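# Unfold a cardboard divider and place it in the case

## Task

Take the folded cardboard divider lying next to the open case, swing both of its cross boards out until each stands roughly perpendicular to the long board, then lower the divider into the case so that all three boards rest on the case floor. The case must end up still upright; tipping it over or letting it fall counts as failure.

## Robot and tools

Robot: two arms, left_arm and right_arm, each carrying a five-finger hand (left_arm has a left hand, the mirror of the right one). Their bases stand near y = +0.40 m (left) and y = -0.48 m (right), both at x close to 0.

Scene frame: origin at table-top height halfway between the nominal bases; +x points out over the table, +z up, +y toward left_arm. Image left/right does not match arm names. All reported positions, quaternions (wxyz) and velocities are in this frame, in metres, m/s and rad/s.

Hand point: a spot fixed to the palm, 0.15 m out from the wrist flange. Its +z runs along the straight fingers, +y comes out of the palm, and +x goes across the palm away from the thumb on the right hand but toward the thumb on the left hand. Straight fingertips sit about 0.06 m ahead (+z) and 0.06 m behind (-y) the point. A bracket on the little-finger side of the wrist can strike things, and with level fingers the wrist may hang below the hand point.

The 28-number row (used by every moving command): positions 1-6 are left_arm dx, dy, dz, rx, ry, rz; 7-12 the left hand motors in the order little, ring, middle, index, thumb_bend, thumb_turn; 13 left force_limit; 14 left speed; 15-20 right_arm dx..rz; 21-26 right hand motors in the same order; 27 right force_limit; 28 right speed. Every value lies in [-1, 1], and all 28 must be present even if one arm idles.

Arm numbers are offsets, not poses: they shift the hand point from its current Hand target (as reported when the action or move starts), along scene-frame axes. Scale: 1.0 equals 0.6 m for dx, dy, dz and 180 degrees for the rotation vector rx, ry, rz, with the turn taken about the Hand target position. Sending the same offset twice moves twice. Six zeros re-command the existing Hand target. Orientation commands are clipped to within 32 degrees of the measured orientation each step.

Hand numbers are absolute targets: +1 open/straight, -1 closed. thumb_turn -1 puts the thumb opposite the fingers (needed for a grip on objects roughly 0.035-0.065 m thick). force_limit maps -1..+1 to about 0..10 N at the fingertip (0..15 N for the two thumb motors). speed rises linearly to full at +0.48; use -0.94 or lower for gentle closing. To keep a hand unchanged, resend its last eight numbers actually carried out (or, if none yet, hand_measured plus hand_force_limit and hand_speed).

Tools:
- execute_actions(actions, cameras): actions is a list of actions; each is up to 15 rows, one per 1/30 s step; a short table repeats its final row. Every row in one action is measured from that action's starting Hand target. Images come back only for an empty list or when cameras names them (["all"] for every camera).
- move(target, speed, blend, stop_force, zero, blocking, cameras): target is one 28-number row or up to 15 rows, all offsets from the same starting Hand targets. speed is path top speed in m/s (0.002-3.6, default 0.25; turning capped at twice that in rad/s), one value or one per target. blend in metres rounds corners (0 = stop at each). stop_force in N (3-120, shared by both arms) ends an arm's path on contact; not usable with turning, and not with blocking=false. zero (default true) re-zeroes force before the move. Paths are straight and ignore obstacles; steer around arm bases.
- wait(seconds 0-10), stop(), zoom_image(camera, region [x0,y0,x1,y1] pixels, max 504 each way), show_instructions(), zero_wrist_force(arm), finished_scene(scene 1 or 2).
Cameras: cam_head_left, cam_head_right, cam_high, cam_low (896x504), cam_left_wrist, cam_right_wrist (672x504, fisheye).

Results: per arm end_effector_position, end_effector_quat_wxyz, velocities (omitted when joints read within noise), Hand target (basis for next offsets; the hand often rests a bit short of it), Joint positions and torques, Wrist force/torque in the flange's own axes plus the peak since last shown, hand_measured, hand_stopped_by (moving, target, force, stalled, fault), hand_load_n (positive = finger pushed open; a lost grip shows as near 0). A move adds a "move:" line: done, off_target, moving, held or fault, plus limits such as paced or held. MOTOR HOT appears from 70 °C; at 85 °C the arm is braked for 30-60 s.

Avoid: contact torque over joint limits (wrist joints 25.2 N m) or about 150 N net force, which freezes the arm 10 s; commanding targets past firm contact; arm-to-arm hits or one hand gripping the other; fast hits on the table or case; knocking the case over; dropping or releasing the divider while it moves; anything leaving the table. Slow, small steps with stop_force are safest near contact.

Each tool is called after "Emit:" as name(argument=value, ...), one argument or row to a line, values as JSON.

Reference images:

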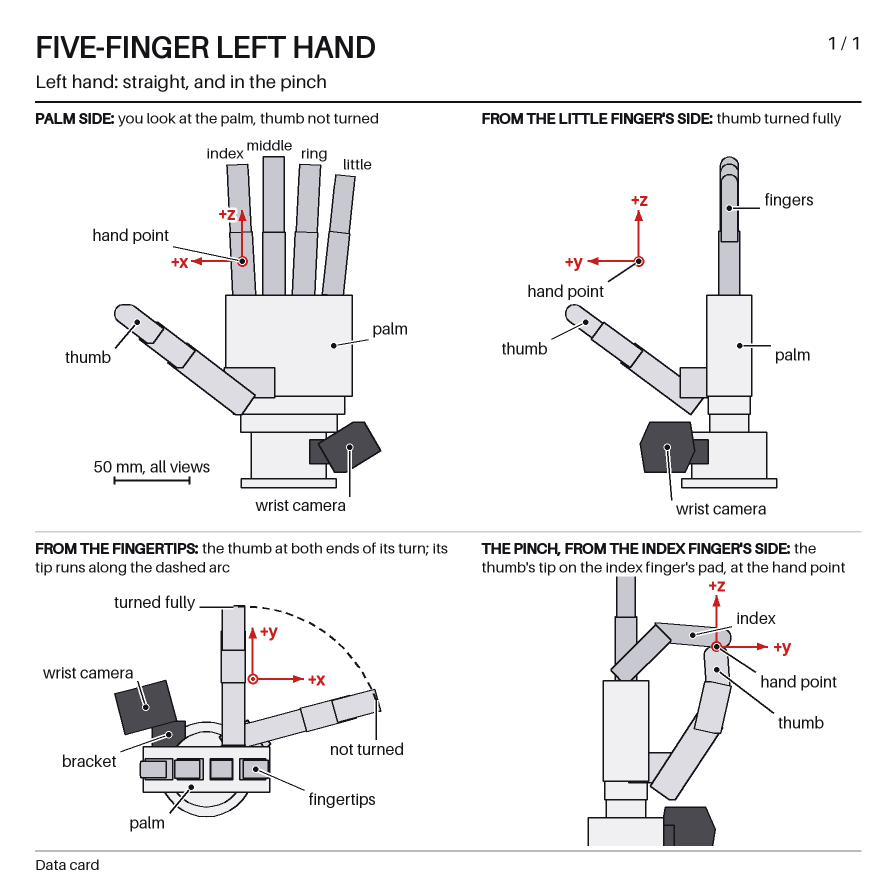

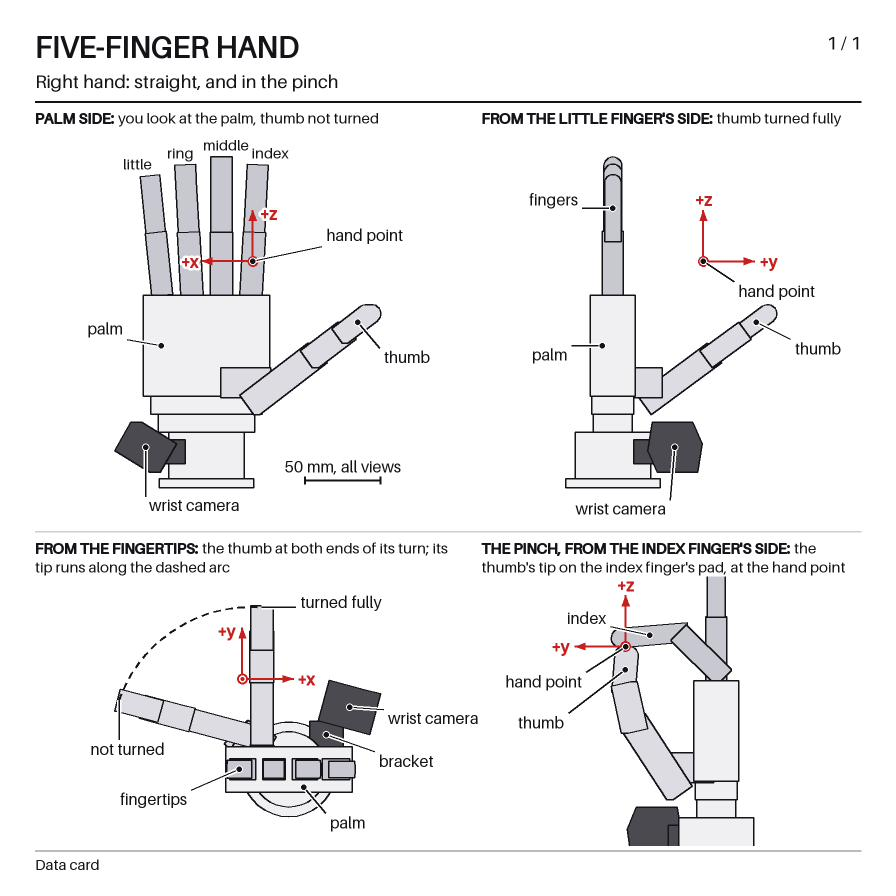

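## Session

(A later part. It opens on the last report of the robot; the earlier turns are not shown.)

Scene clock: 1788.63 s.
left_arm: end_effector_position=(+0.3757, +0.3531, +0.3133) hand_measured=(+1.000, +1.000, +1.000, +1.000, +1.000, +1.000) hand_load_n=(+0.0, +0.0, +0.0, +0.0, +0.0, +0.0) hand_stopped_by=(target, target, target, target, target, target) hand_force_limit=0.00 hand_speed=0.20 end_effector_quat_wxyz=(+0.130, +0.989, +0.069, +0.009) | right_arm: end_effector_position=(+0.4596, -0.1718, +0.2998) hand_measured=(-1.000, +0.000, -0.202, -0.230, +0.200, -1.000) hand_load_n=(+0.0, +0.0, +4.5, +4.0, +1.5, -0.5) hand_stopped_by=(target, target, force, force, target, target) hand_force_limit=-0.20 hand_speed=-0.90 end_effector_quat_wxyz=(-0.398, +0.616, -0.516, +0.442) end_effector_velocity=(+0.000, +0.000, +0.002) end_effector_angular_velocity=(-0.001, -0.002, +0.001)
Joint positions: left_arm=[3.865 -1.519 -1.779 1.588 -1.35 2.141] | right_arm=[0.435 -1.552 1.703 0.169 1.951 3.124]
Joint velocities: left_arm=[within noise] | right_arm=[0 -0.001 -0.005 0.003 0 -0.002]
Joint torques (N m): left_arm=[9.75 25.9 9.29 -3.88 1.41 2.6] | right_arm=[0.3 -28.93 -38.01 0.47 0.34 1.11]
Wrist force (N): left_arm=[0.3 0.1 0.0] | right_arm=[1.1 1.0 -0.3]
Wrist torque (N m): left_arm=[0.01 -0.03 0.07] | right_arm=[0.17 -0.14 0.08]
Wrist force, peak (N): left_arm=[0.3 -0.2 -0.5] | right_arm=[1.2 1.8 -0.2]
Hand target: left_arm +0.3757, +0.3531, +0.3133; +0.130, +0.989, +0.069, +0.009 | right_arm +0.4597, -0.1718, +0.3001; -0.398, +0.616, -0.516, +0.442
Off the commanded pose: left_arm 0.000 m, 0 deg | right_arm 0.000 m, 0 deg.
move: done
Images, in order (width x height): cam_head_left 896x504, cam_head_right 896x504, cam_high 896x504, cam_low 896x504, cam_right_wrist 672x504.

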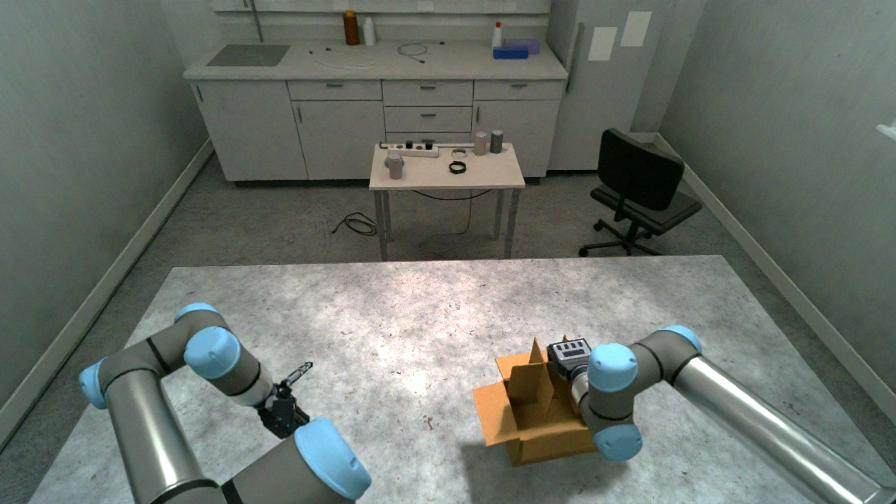

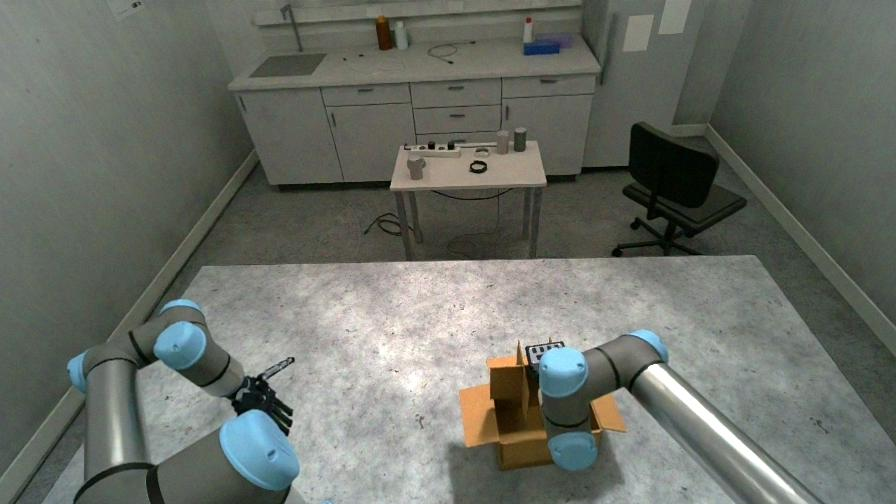

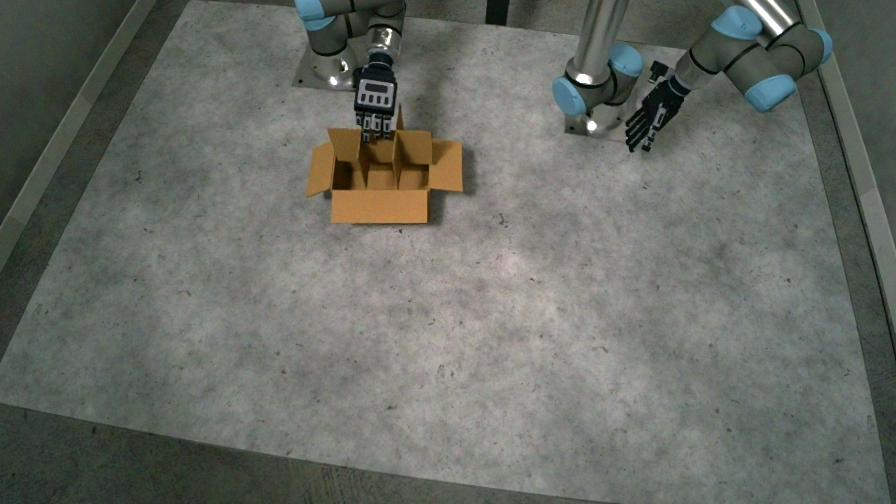

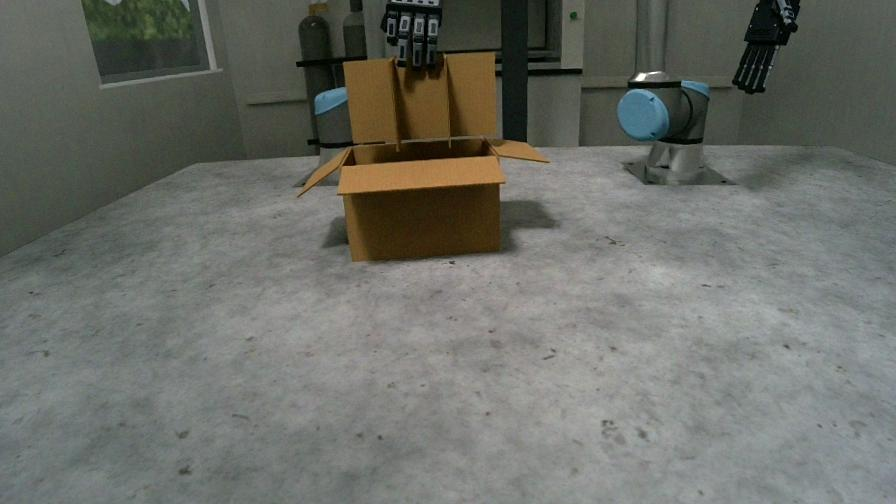

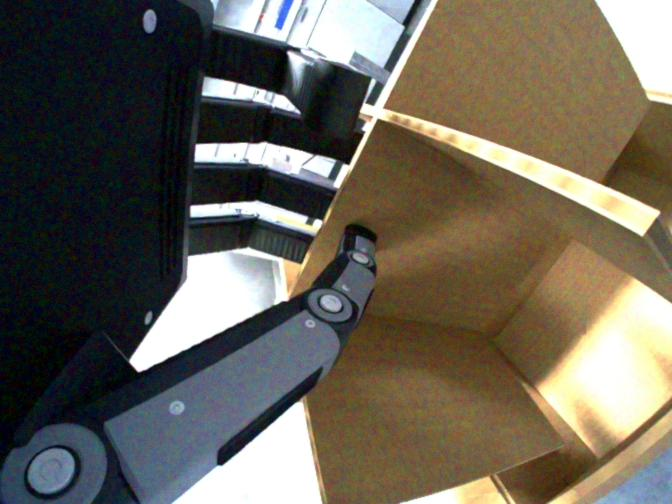

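Emit:
move(
  target=[0,0,0,0,0,0,1,1,1,1,1,1,0,0.2,-0.0160,-0.02,0,0,0,0.0167,-1,0.0,-0.8,-0.8,0.2,-1,-0.2,-0.9],
  speed=0.04,
  cameras=["cam_high","cam_low","cam_right_wrist"],
)

Emit:
zoom_image(
  camera="cam_low",
  region=[330, 120, 440, 180],
)

Emit:
zoom_image(
  camera="cam_low",
  region=[430, 120, 540, 180],
)

Emit:
zoom_image(
  camera="cam_high",
  region=[320, 110, 400, 210],
)

Emit:
zoom_image(
  camera="cam_high",
  region=[380, 110, 460, 210],
)

Emit:
zoom_image(
  camera="cam_right_wrist",
  region=[420, 304, 672, 504],
)

Scene clock: 1954.20 s.
left_arm: end_effector_position=(+0.3757, +0.3531, +0.3133) hand_measured=(+1.000, +1.000, +1.000, +1.000, +1.000, +1.000) hand_load_n=(+0.0, +0.0, +0.0, +0.0, +0.0, +0.0) hand_stopped_by=(target, target, target, target, target, target) hand_force_limit=0.00 hand_speed=0.20 end_effector_quat_wxyz=(+0.130, +0.989, +0.069, +0.009) | right_arm: end_effector_position=(+0.4500, -0.1839, +0.2999) hand_measured=(-1.000, +0.000, -0.202, -0.230, +0.200, -1.000) hand_load_n=(+0.0, +0.0, +4.5, +4.5, +1.5, -0.5) hand_stopped_by=(target, target, force, force, target, target) hand_force_limit=-0.20 hand_speed=-0.90 end_effector_quat_wxyz=(-0.409, +0.629, -0.500, +0.432)
Joint positions: left_arm=[3.865 -1.519 -1.779 1.588 -1.35 2.141] | right_arm=[0.382 -1.61 1.759 0.16 1.851 3.089]
Joint torques (N m): left_arm=[9.56 24.92 9.33 -3.81 1.33 2.81] | right_arm=[8.07 -12.03 -37.85 -0.75 2.55 2.5]
Wrist force (N): left_arm=[0.1 0.1 -0.1] | right_arm=[0.8 1.2 -0.6]
Wrist torque (N m): left_arm=[0.03 -0.02 0.06] | right_arm=[0.20 -0.12 0.22]
Wrist force, peak (N): left_arm=[0.5 -0.1 -0.3] | right_arm=[1.2 1.5 -0.9]
Hand target: left_arm +0.3757, +0.3531, +0.3133; +0.130, +0.989, +0.069, +0.009 | right_arm +0.4501, -0.1838, +0.3001; -0.410, +0.629, -0.500, +0.432
Off the commanded pose: left_arm 0.000 m, 0 deg | right_arm 0.000 m, 0 deg.
move: done
Images, in order (width x height): cam_high 896x504, cam_low 896x504, cam_right_wrist 672x504.

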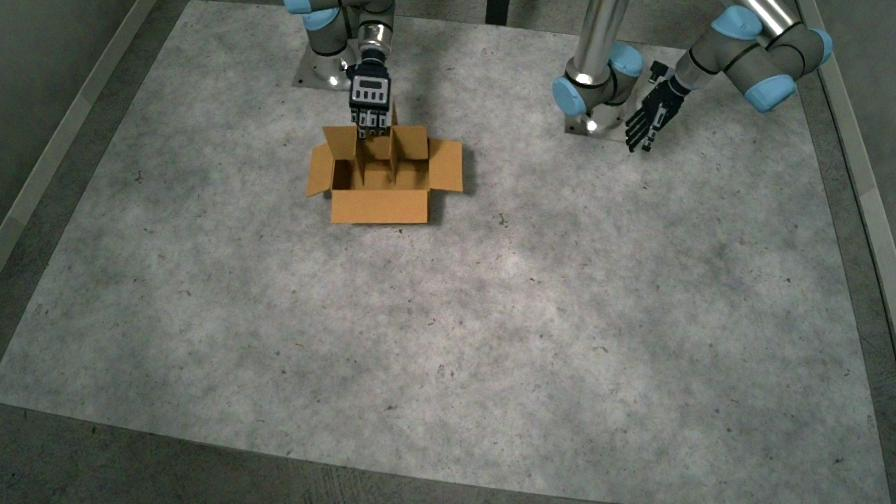

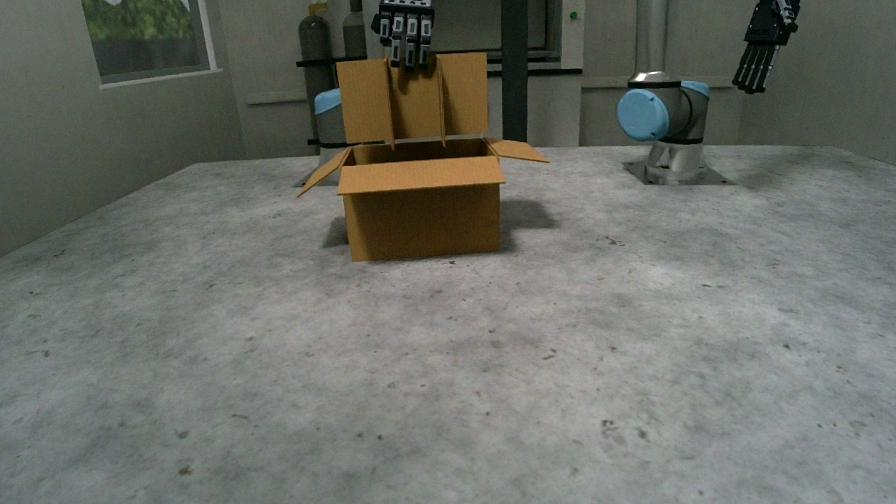

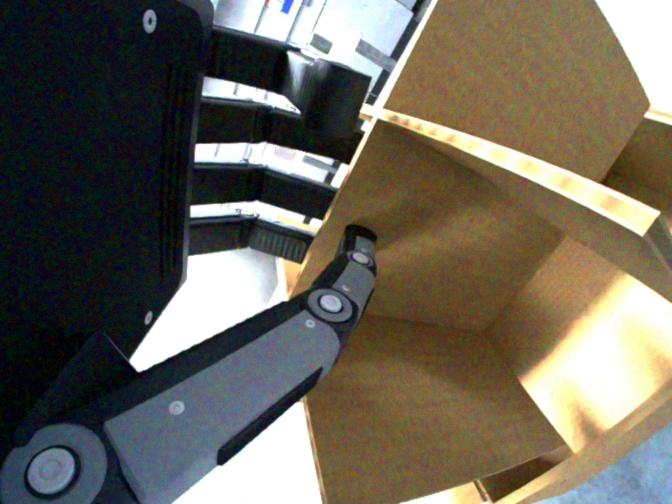

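Scaled by 4.582 from the camera's 896x504 image, which has a finer 1280x720 frame.

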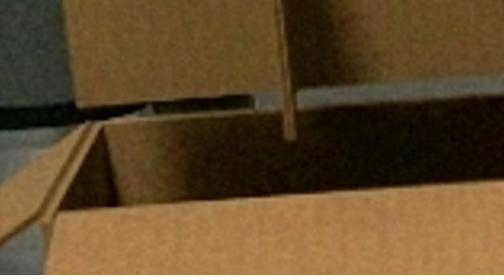

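Scaled by 4.582 from the camera's 896x504 image, which has a finer 1280x720 frame.

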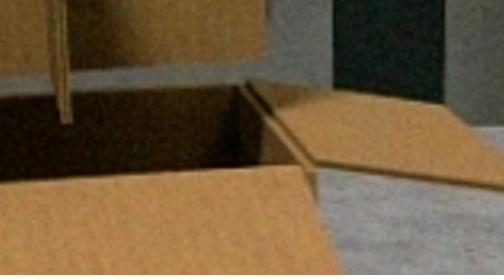

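Scaled by 5.040 from the camera's 896x504 image, which has a finer 1280x720 frame.

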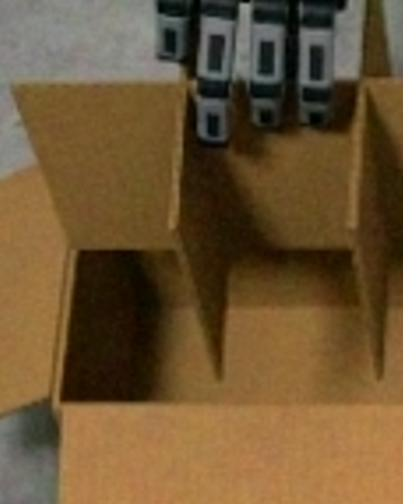

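Scaled by 5.040 from the camera's 896x504 image, which has a finer 1280x720 frame.

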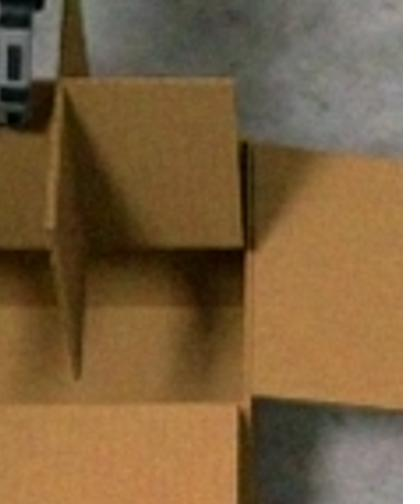

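Scaled by 2.000 from the camera's 672x504 image, which has a finer 960x720 frame.

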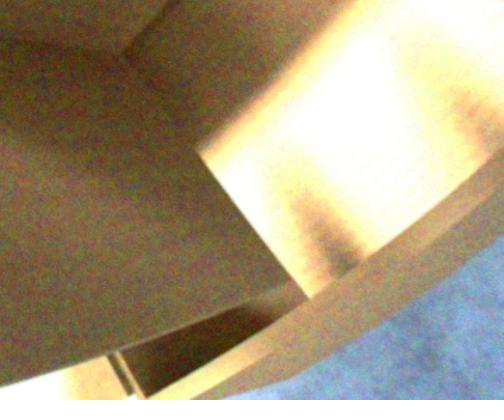

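Emit:
move(
  target=[0,0,0,0,0,0,1,1,1,1,1,1,0,0.2,-0.0033,-0.0012,-0.0250,0,0,0,-1,0.0,-0.8,-0.8,0.2,-1,-0.2,-0.9],
  speed=0.04,
  stop_force=4,
  cameras=["cam_high","cam_low","cam_right_wrist"],
)

Emit:
zoom_image(
  camera="cam_low",
  region=[330, 120, 440, 180],
)

Emit:
zoom_image(
  camera="cam_low",
  region=[430, 120, 540, 180],
)

Emit:
zoom_image(
  camera="cam_high",
  region=[320, 110, 400, 210],
)

Emit:
zoom_image(
  camera="cam_high",
  region=[380, 110, 460, 210],
)

Emit:
zoom_image(
  camera="cam_right_wrist",
  region=[420, 304, 672, 504],
)

Scene clock: 1983.37 s.
left_arm: end_effector_position=(+0.3757, +0.3531, +0.3133) hand_measured=(+1.000, +1.000, +1.000, +1.000, +1.000, +1.000) hand_load_n=(+0.0, +0.0, +0.0, +0.0, +0.0, +0.0) hand_stopped_by=(target, target, target, target, target, target) hand_force_limit=0.00 hand_speed=0.20 end_effector_quat_wxyz=(+0.130, +0.989, +0.069, +0.009) | right_arm: end_effector_position=(+0.4481, -0.1845, +0.2850) hand_measured=(-1.000, +0.000, -0.202, -0.230, +0.200, -1.000) hand_load_n=(+0.0, +0.0, +4.5, +4.0, +1.5, -0.5) hand_stopped_by=(target, target, force, force, target, target) hand_force_limit=-0.20 hand_speed=-0.90 end_effector_quat_wxyz=(-0.410, +0.629, -0.500, +0.432)
Joint positions: left_arm=[3.865 -1.519 -1.779 1.588 -1.35 2.141] | right_arm=[0.382 -1.609 1.796 0.121 1.851 3.089]
Joint torques (N m): left_arm=[8.66 24.39 9.42 -3.96 1.52 2.63] | right_arm=[5.8 -25.45 -37.12 0.57 1.85 1.36]
Wrist force (N): left_arm=[0.3 0.0 -0.1] | right_arm=[0.8 1.3 -0.7]
Wrist torque (N m): left_arm=[0.00 -0.04 0.07] | right_arm=[0.24 -0.11 0.15]
Wrist force, peak (N): left_arm=[0.4 0.3 0.0] | right_arm=[0.7 1.9 -0.7]
Hand target: left_arm +0.3757, +0.3531, +0.3133; +0.130, +0.989, +0.069, +0.009 | right_arm +0.4481, -0.1845, +0.2851; -0.410, +0.629, -0.500, +0.432
Off the commanded pose: left_arm 0.000 m, 0 deg | right_arm 0.000 m, 0 deg.
move: done
Images, in order (width x height): cam_high 896x504, cam_low 896x504, cam_right_wrist 672x504.

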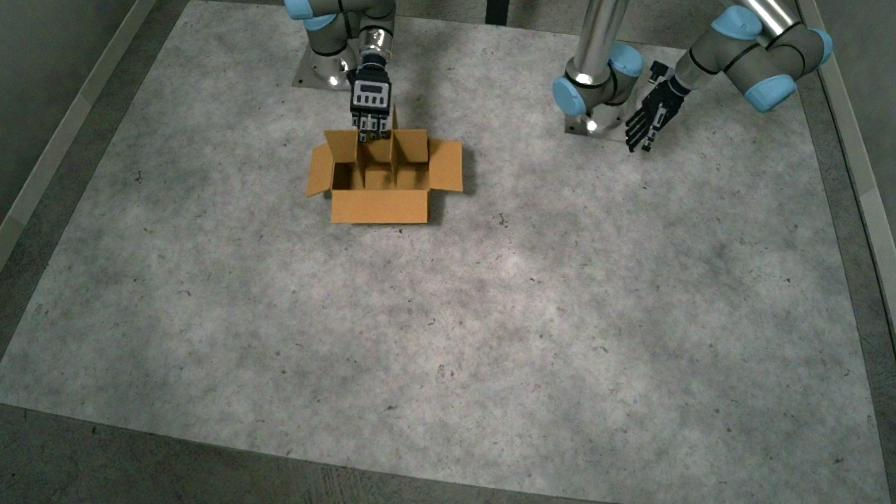

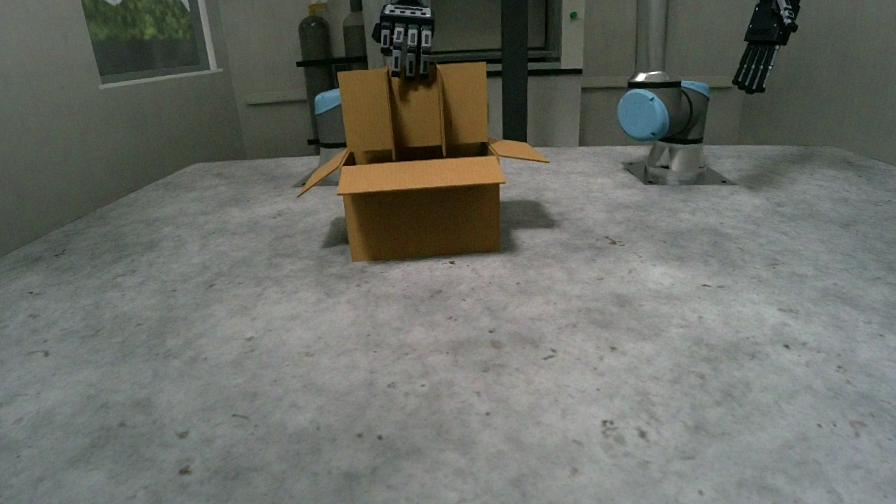

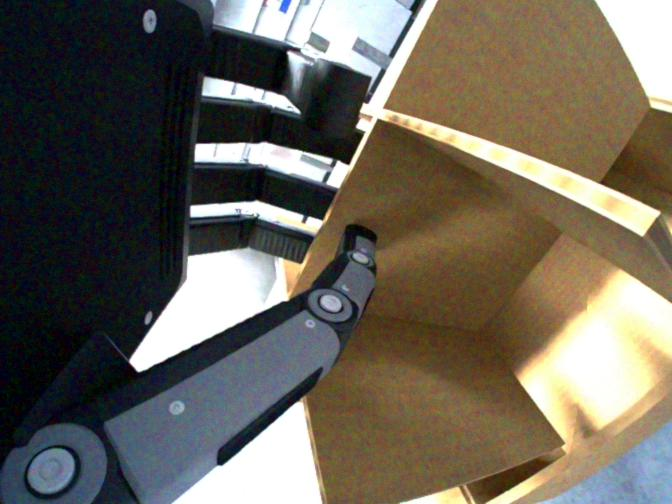

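Scaled by 4.582 from the camera's 896x504 image, which has a finer 1280x720 frame.

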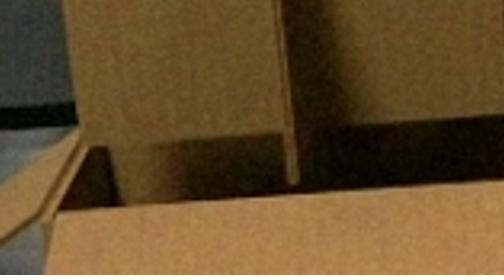

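Scaled by 4.582 from the camera's 896x504 image, which has a finer 1280x720 frame.

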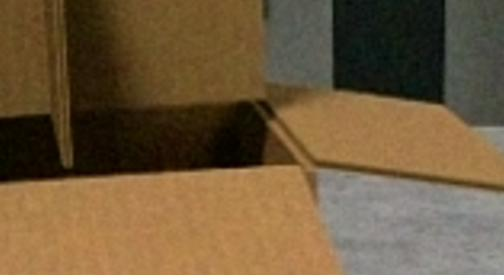

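Scaled by 5.040 from the camera's 896x504 image, which has a finer 1280x720 frame.

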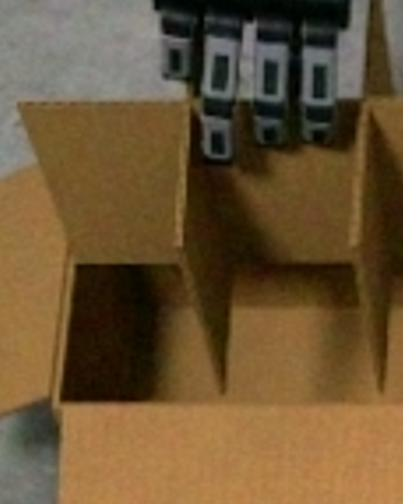

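Scaled by 5.040 from the camera's 896x504 image, which has a finer 1280x720 frame.

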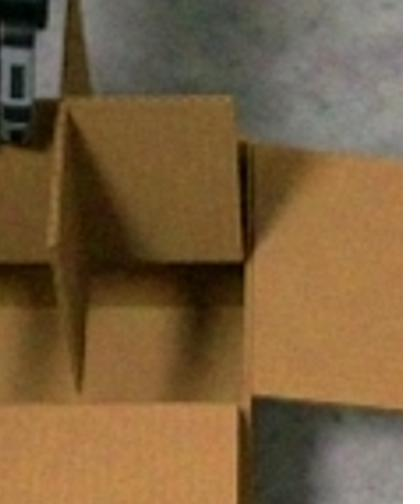

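Scaled by 2.000 from the camera's 672x504 image, which has a finer 960x720 frame.

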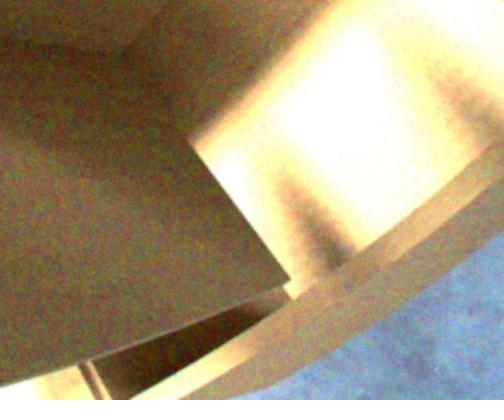

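Emit:
move(
  target=[0,0,0,0,0,0,1,1,1,1,1,1,0,0.2,0.0007,-0.0004,-0.0400,0,0,0,-1,0.0,-0.8,-0.8,0.2,-1,-0.2,-0.9],
  speed=0.02,
  stop_force=3,
  cameras=["cam_high","cam_low","cam_right_wrist"],
)

Emit:
zoom_image(
  camera="cam_low",
  region=[330, 50, 510, 180],
)

Emit:
zoom_image(
  camera="cam_high",
  region=[320, 100, 450, 210],
)

Emit:
zoom_image(
  camera="cam_right_wrist",
  region=[420, 304, 672, 504],
)

Scene clock: 2003.30 s.
left_arm: end_effector_position=(+0.3757, +0.3531, +0.3133) hand_measured=(+1.000, +1.000, +1.000, +1.000, +1.000, +1.000) hand_load_n=(+0.0, +0.0, +0.0, +0.0, +0.0, +0.0) hand_stopped_by=(target, target, target, target, target, target) hand_force_limit=0.00 hand_speed=0.20 end_effector_quat_wxyz=(+0.130, +0.989, +0.069, +0.009) | right_arm: end_effector_position=(+0.4485, -0.1848, +0.2611) hand_measured=(-1.000, +0.000, -0.202, -0.230, +0.200, -1.000) hand_load_n=(+0.0, +0.0, +4.0, +4.0, +1.5, -0.5) hand_stopped_by=(target, target, force, force, target, target) hand_force_limit=-0.20 hand_speed=-0.90 end_effector_quat_wxyz=(-0.410, +0.629, -0.500, +0.432)
Joint positions: left_arm=[3.865 -1.519 -1.779 1.588 -1.35 2.141] | right_arm=[0.381 -1.596 1.847 0.058 1.85 3.089]
Joint torques (N m): left_arm=[8.89 24.88 9.26 -3.56 1.31 2.52] | right_arm=[-4.78 -25.85 -38.24 0.56 -1.87 -1.96]
Wrist force (N): left_arm=[0.1 0.1 -0.1] | right_arm=[0.9 1.3 -0.6]
Wrist torque (N m): left_arm=[0.02 -0.01 0.06] | right_arm=[0.24 -0.13 0.20]
Wrist force, peak (N): left_arm=[0.0 0.0 -0.6] | right_arm=[0.8 1.8 -0.7]
Hand target: left_arm +0.3757, +0.3531, +0.3133; +0.130, +0.989, +0.069, +0.009 | right_arm +0.4485, -0.1848, +0.2611; -0.410, +0.629, -0.500, +0.432
Off the commanded pose: left_arm 0.000 m, 0 deg | right_arm 0.000 m, 0 deg.
move: done
Images, in order (width x height): cam_high 896x504, cam_low 896x504, cam_right_wrist 672x504.

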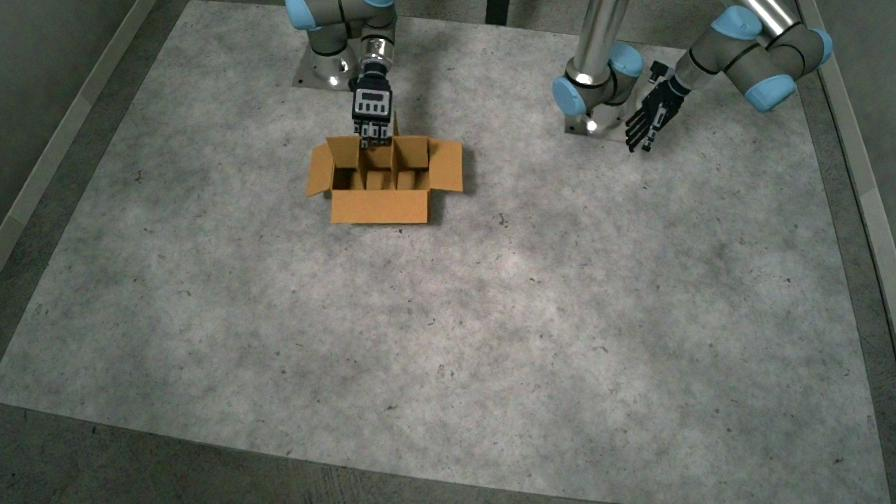

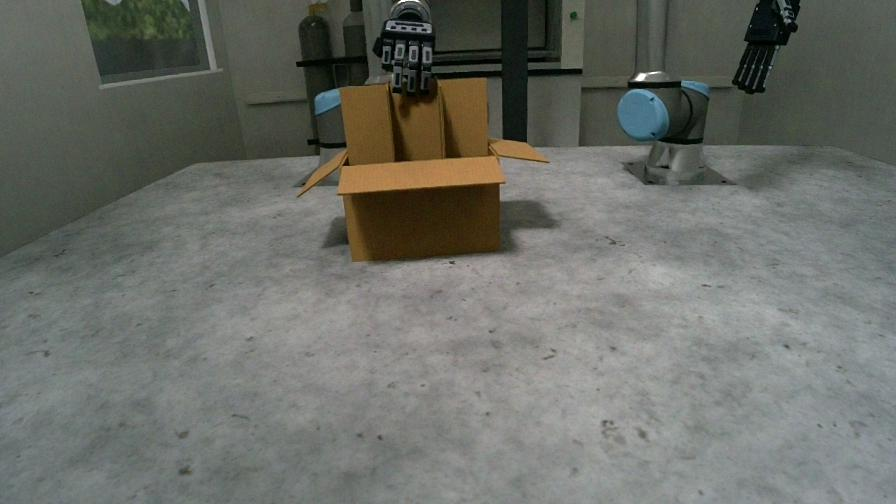

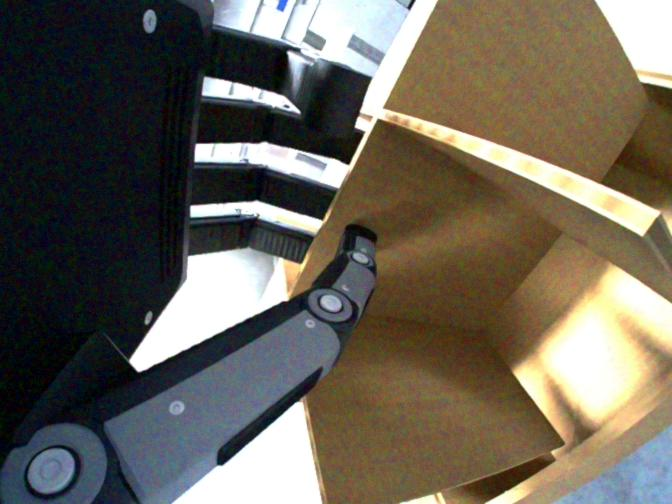

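Scaled by 2.800 from the camera's 896x504 image, which has a finer 1280x720 frame.

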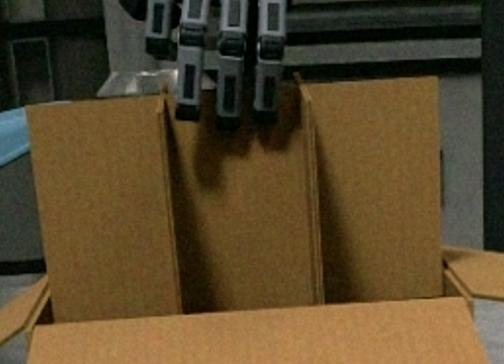

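Scaled by 3.877 from the camera's 896x504 image, which has a finer 1280x720 frame.

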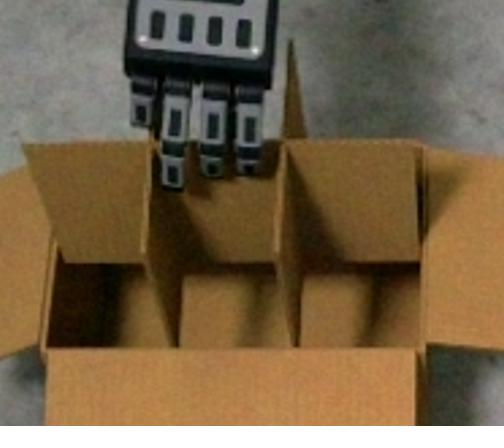

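Scaled by 2.000 from the camera's 672x504 image, which has a finer 960x720 frame.

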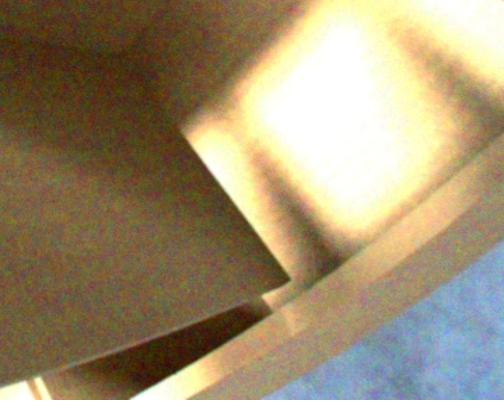

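Emit:
move(
  target=[0,0,0,0,0,0,1,1,1,1,1,1,0,0.2,0,0,-0.1000,0,0,0,-1,0.0,-0.8,-0.8,0.2,-1,-0.2,-0.9],
  speed=0.02,
  stop_force=3,
  cameras=["cam_high","cam_low","cam_right_wrist"],
)

Emit:
zoom_image(
  camera="cam_low",
  region=[330, 80, 510, 210],
)

Emit:
zoom_image(
  camera="cam_high",
  region=[320, 100, 450, 210],
)

Emit:
zoom_image(
  camera="cam_right_wrist",
  region=[420, 304, 672, 504],
)

Scene clock: 2016.03 s.
left_arm: end_effector_position=(+0.3757, +0.3531, +0.3133) hand_measured=(+1.000, +1.000, +1.000, +1.000, +1.000, +1.000) hand_load_n=(+0.0, +0.0, +0.0, +0.0, +0.0, +0.0) hand_stopped_by=(target, target, target, target, target, target) hand_force_limit=0.00 hand_speed=0.20 end_effector_quat_wxyz=(+0.130, +0.989, +0.069, +0.009) | right_arm: end_effector_position=(+0.4485, -0.1848, +0.2011) hand_measured=(-1.000, +0.000, -0.202, -0.230, +0.200, -1.000) hand_load_n=(+0.0, +0.0, +4.0, +4.5, +1.0, -0.5) hand_stopped_by=(target, target, force, force, target, target) hand_force_limit=-0.20 hand_speed=-0.90 end_effector_quat_wxyz=(-0.410, +0.629, -0.500, +0.432)
Joint positions: left_arm=[3.865 -1.519 -1.779 1.588 -1.35 2.141] | right_arm=[0.381 -1.547 1.96 -0.104 1.85 3.089]
Joint torques (N m): left_arm=[8.55 23.47 10.29 -3.45 1.38 2.57] | right_arm=[0.3 -26.73 -35.98 0.51 1.63 1.13]
Wrist force (N): left_arm=[0.1 0.3 0.0] | right_arm=[0.5 1.3 -0.6]
Wrist torque (N m): left_arm=[0.05 0.00 0.05] | right_arm=[0.21 -0.06 0.17]
Wrist force, peak (N): left_arm=[0.3 0.3 -0.5] | right_arm=[0.9 1.7 -0.9]
Hand target: left_arm +0.3757, +0.3531, +0.3133; +0.130, +0.989, +0.069, +0.009 | right_arm +0.4485, -0.1848, +0.2011; -0.410, +0.629, -0.500, +0.432
Off the commanded pose: left_arm 0.000 m, 0 deg | right_arm 0.000 m, 0 deg.
move: done
Images, in order (width x height): cam_high 896x504, cam_low 896x504, cam_right_wrist 672x504.

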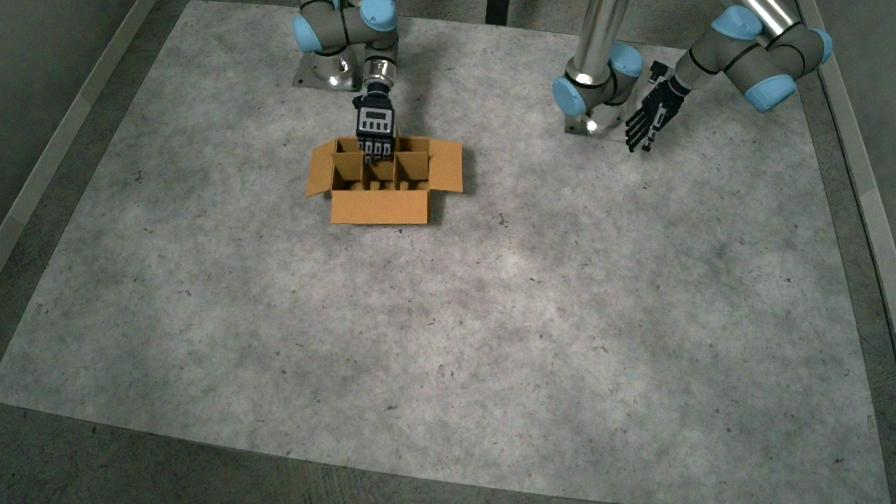

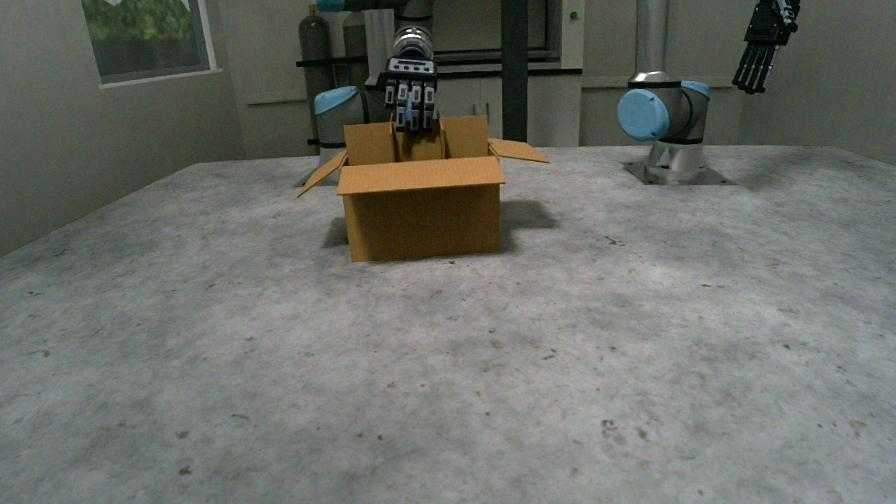

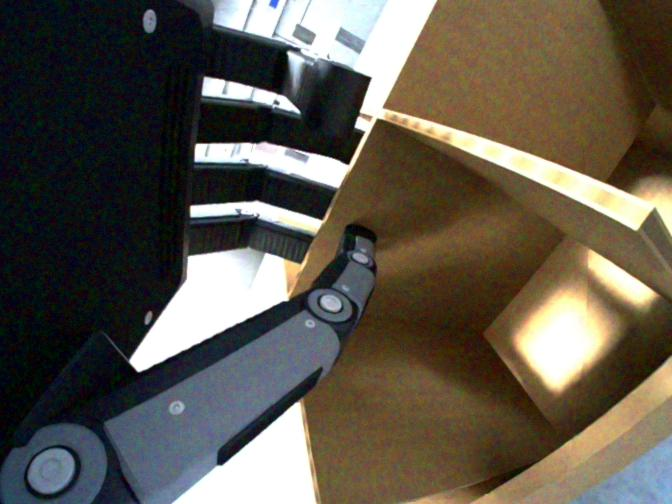

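Scaled by 2.800 from the camera's 896x504 image, which has a finer 1280x720 frame.

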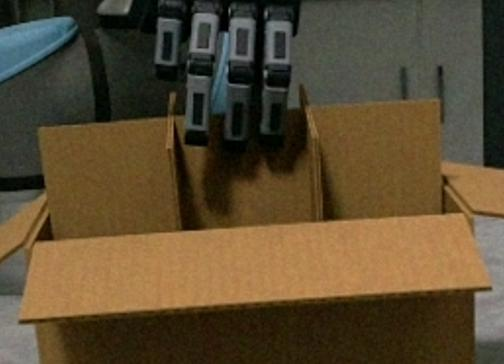

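Scaled by 3.877 from the camera's 896x504 image, which has a finer 1280x720 frame.

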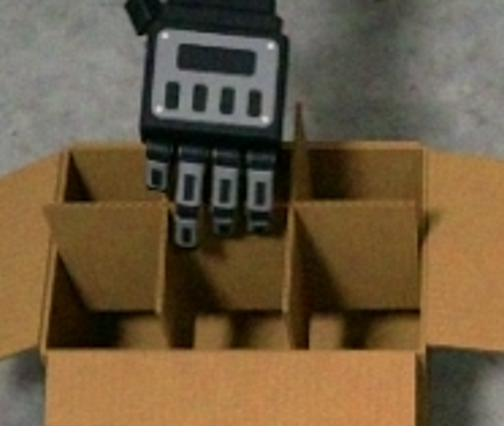

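Scaled by 2.000 from the camera's 672x504 image, which has a finer 960x720 frame.

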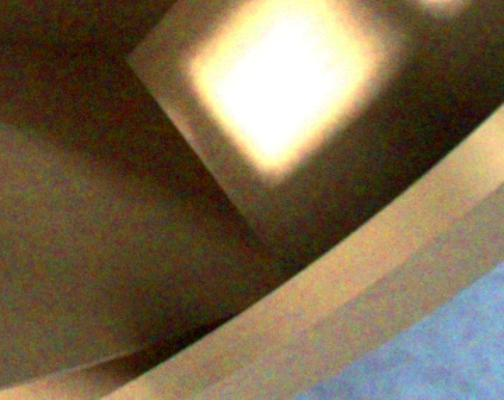

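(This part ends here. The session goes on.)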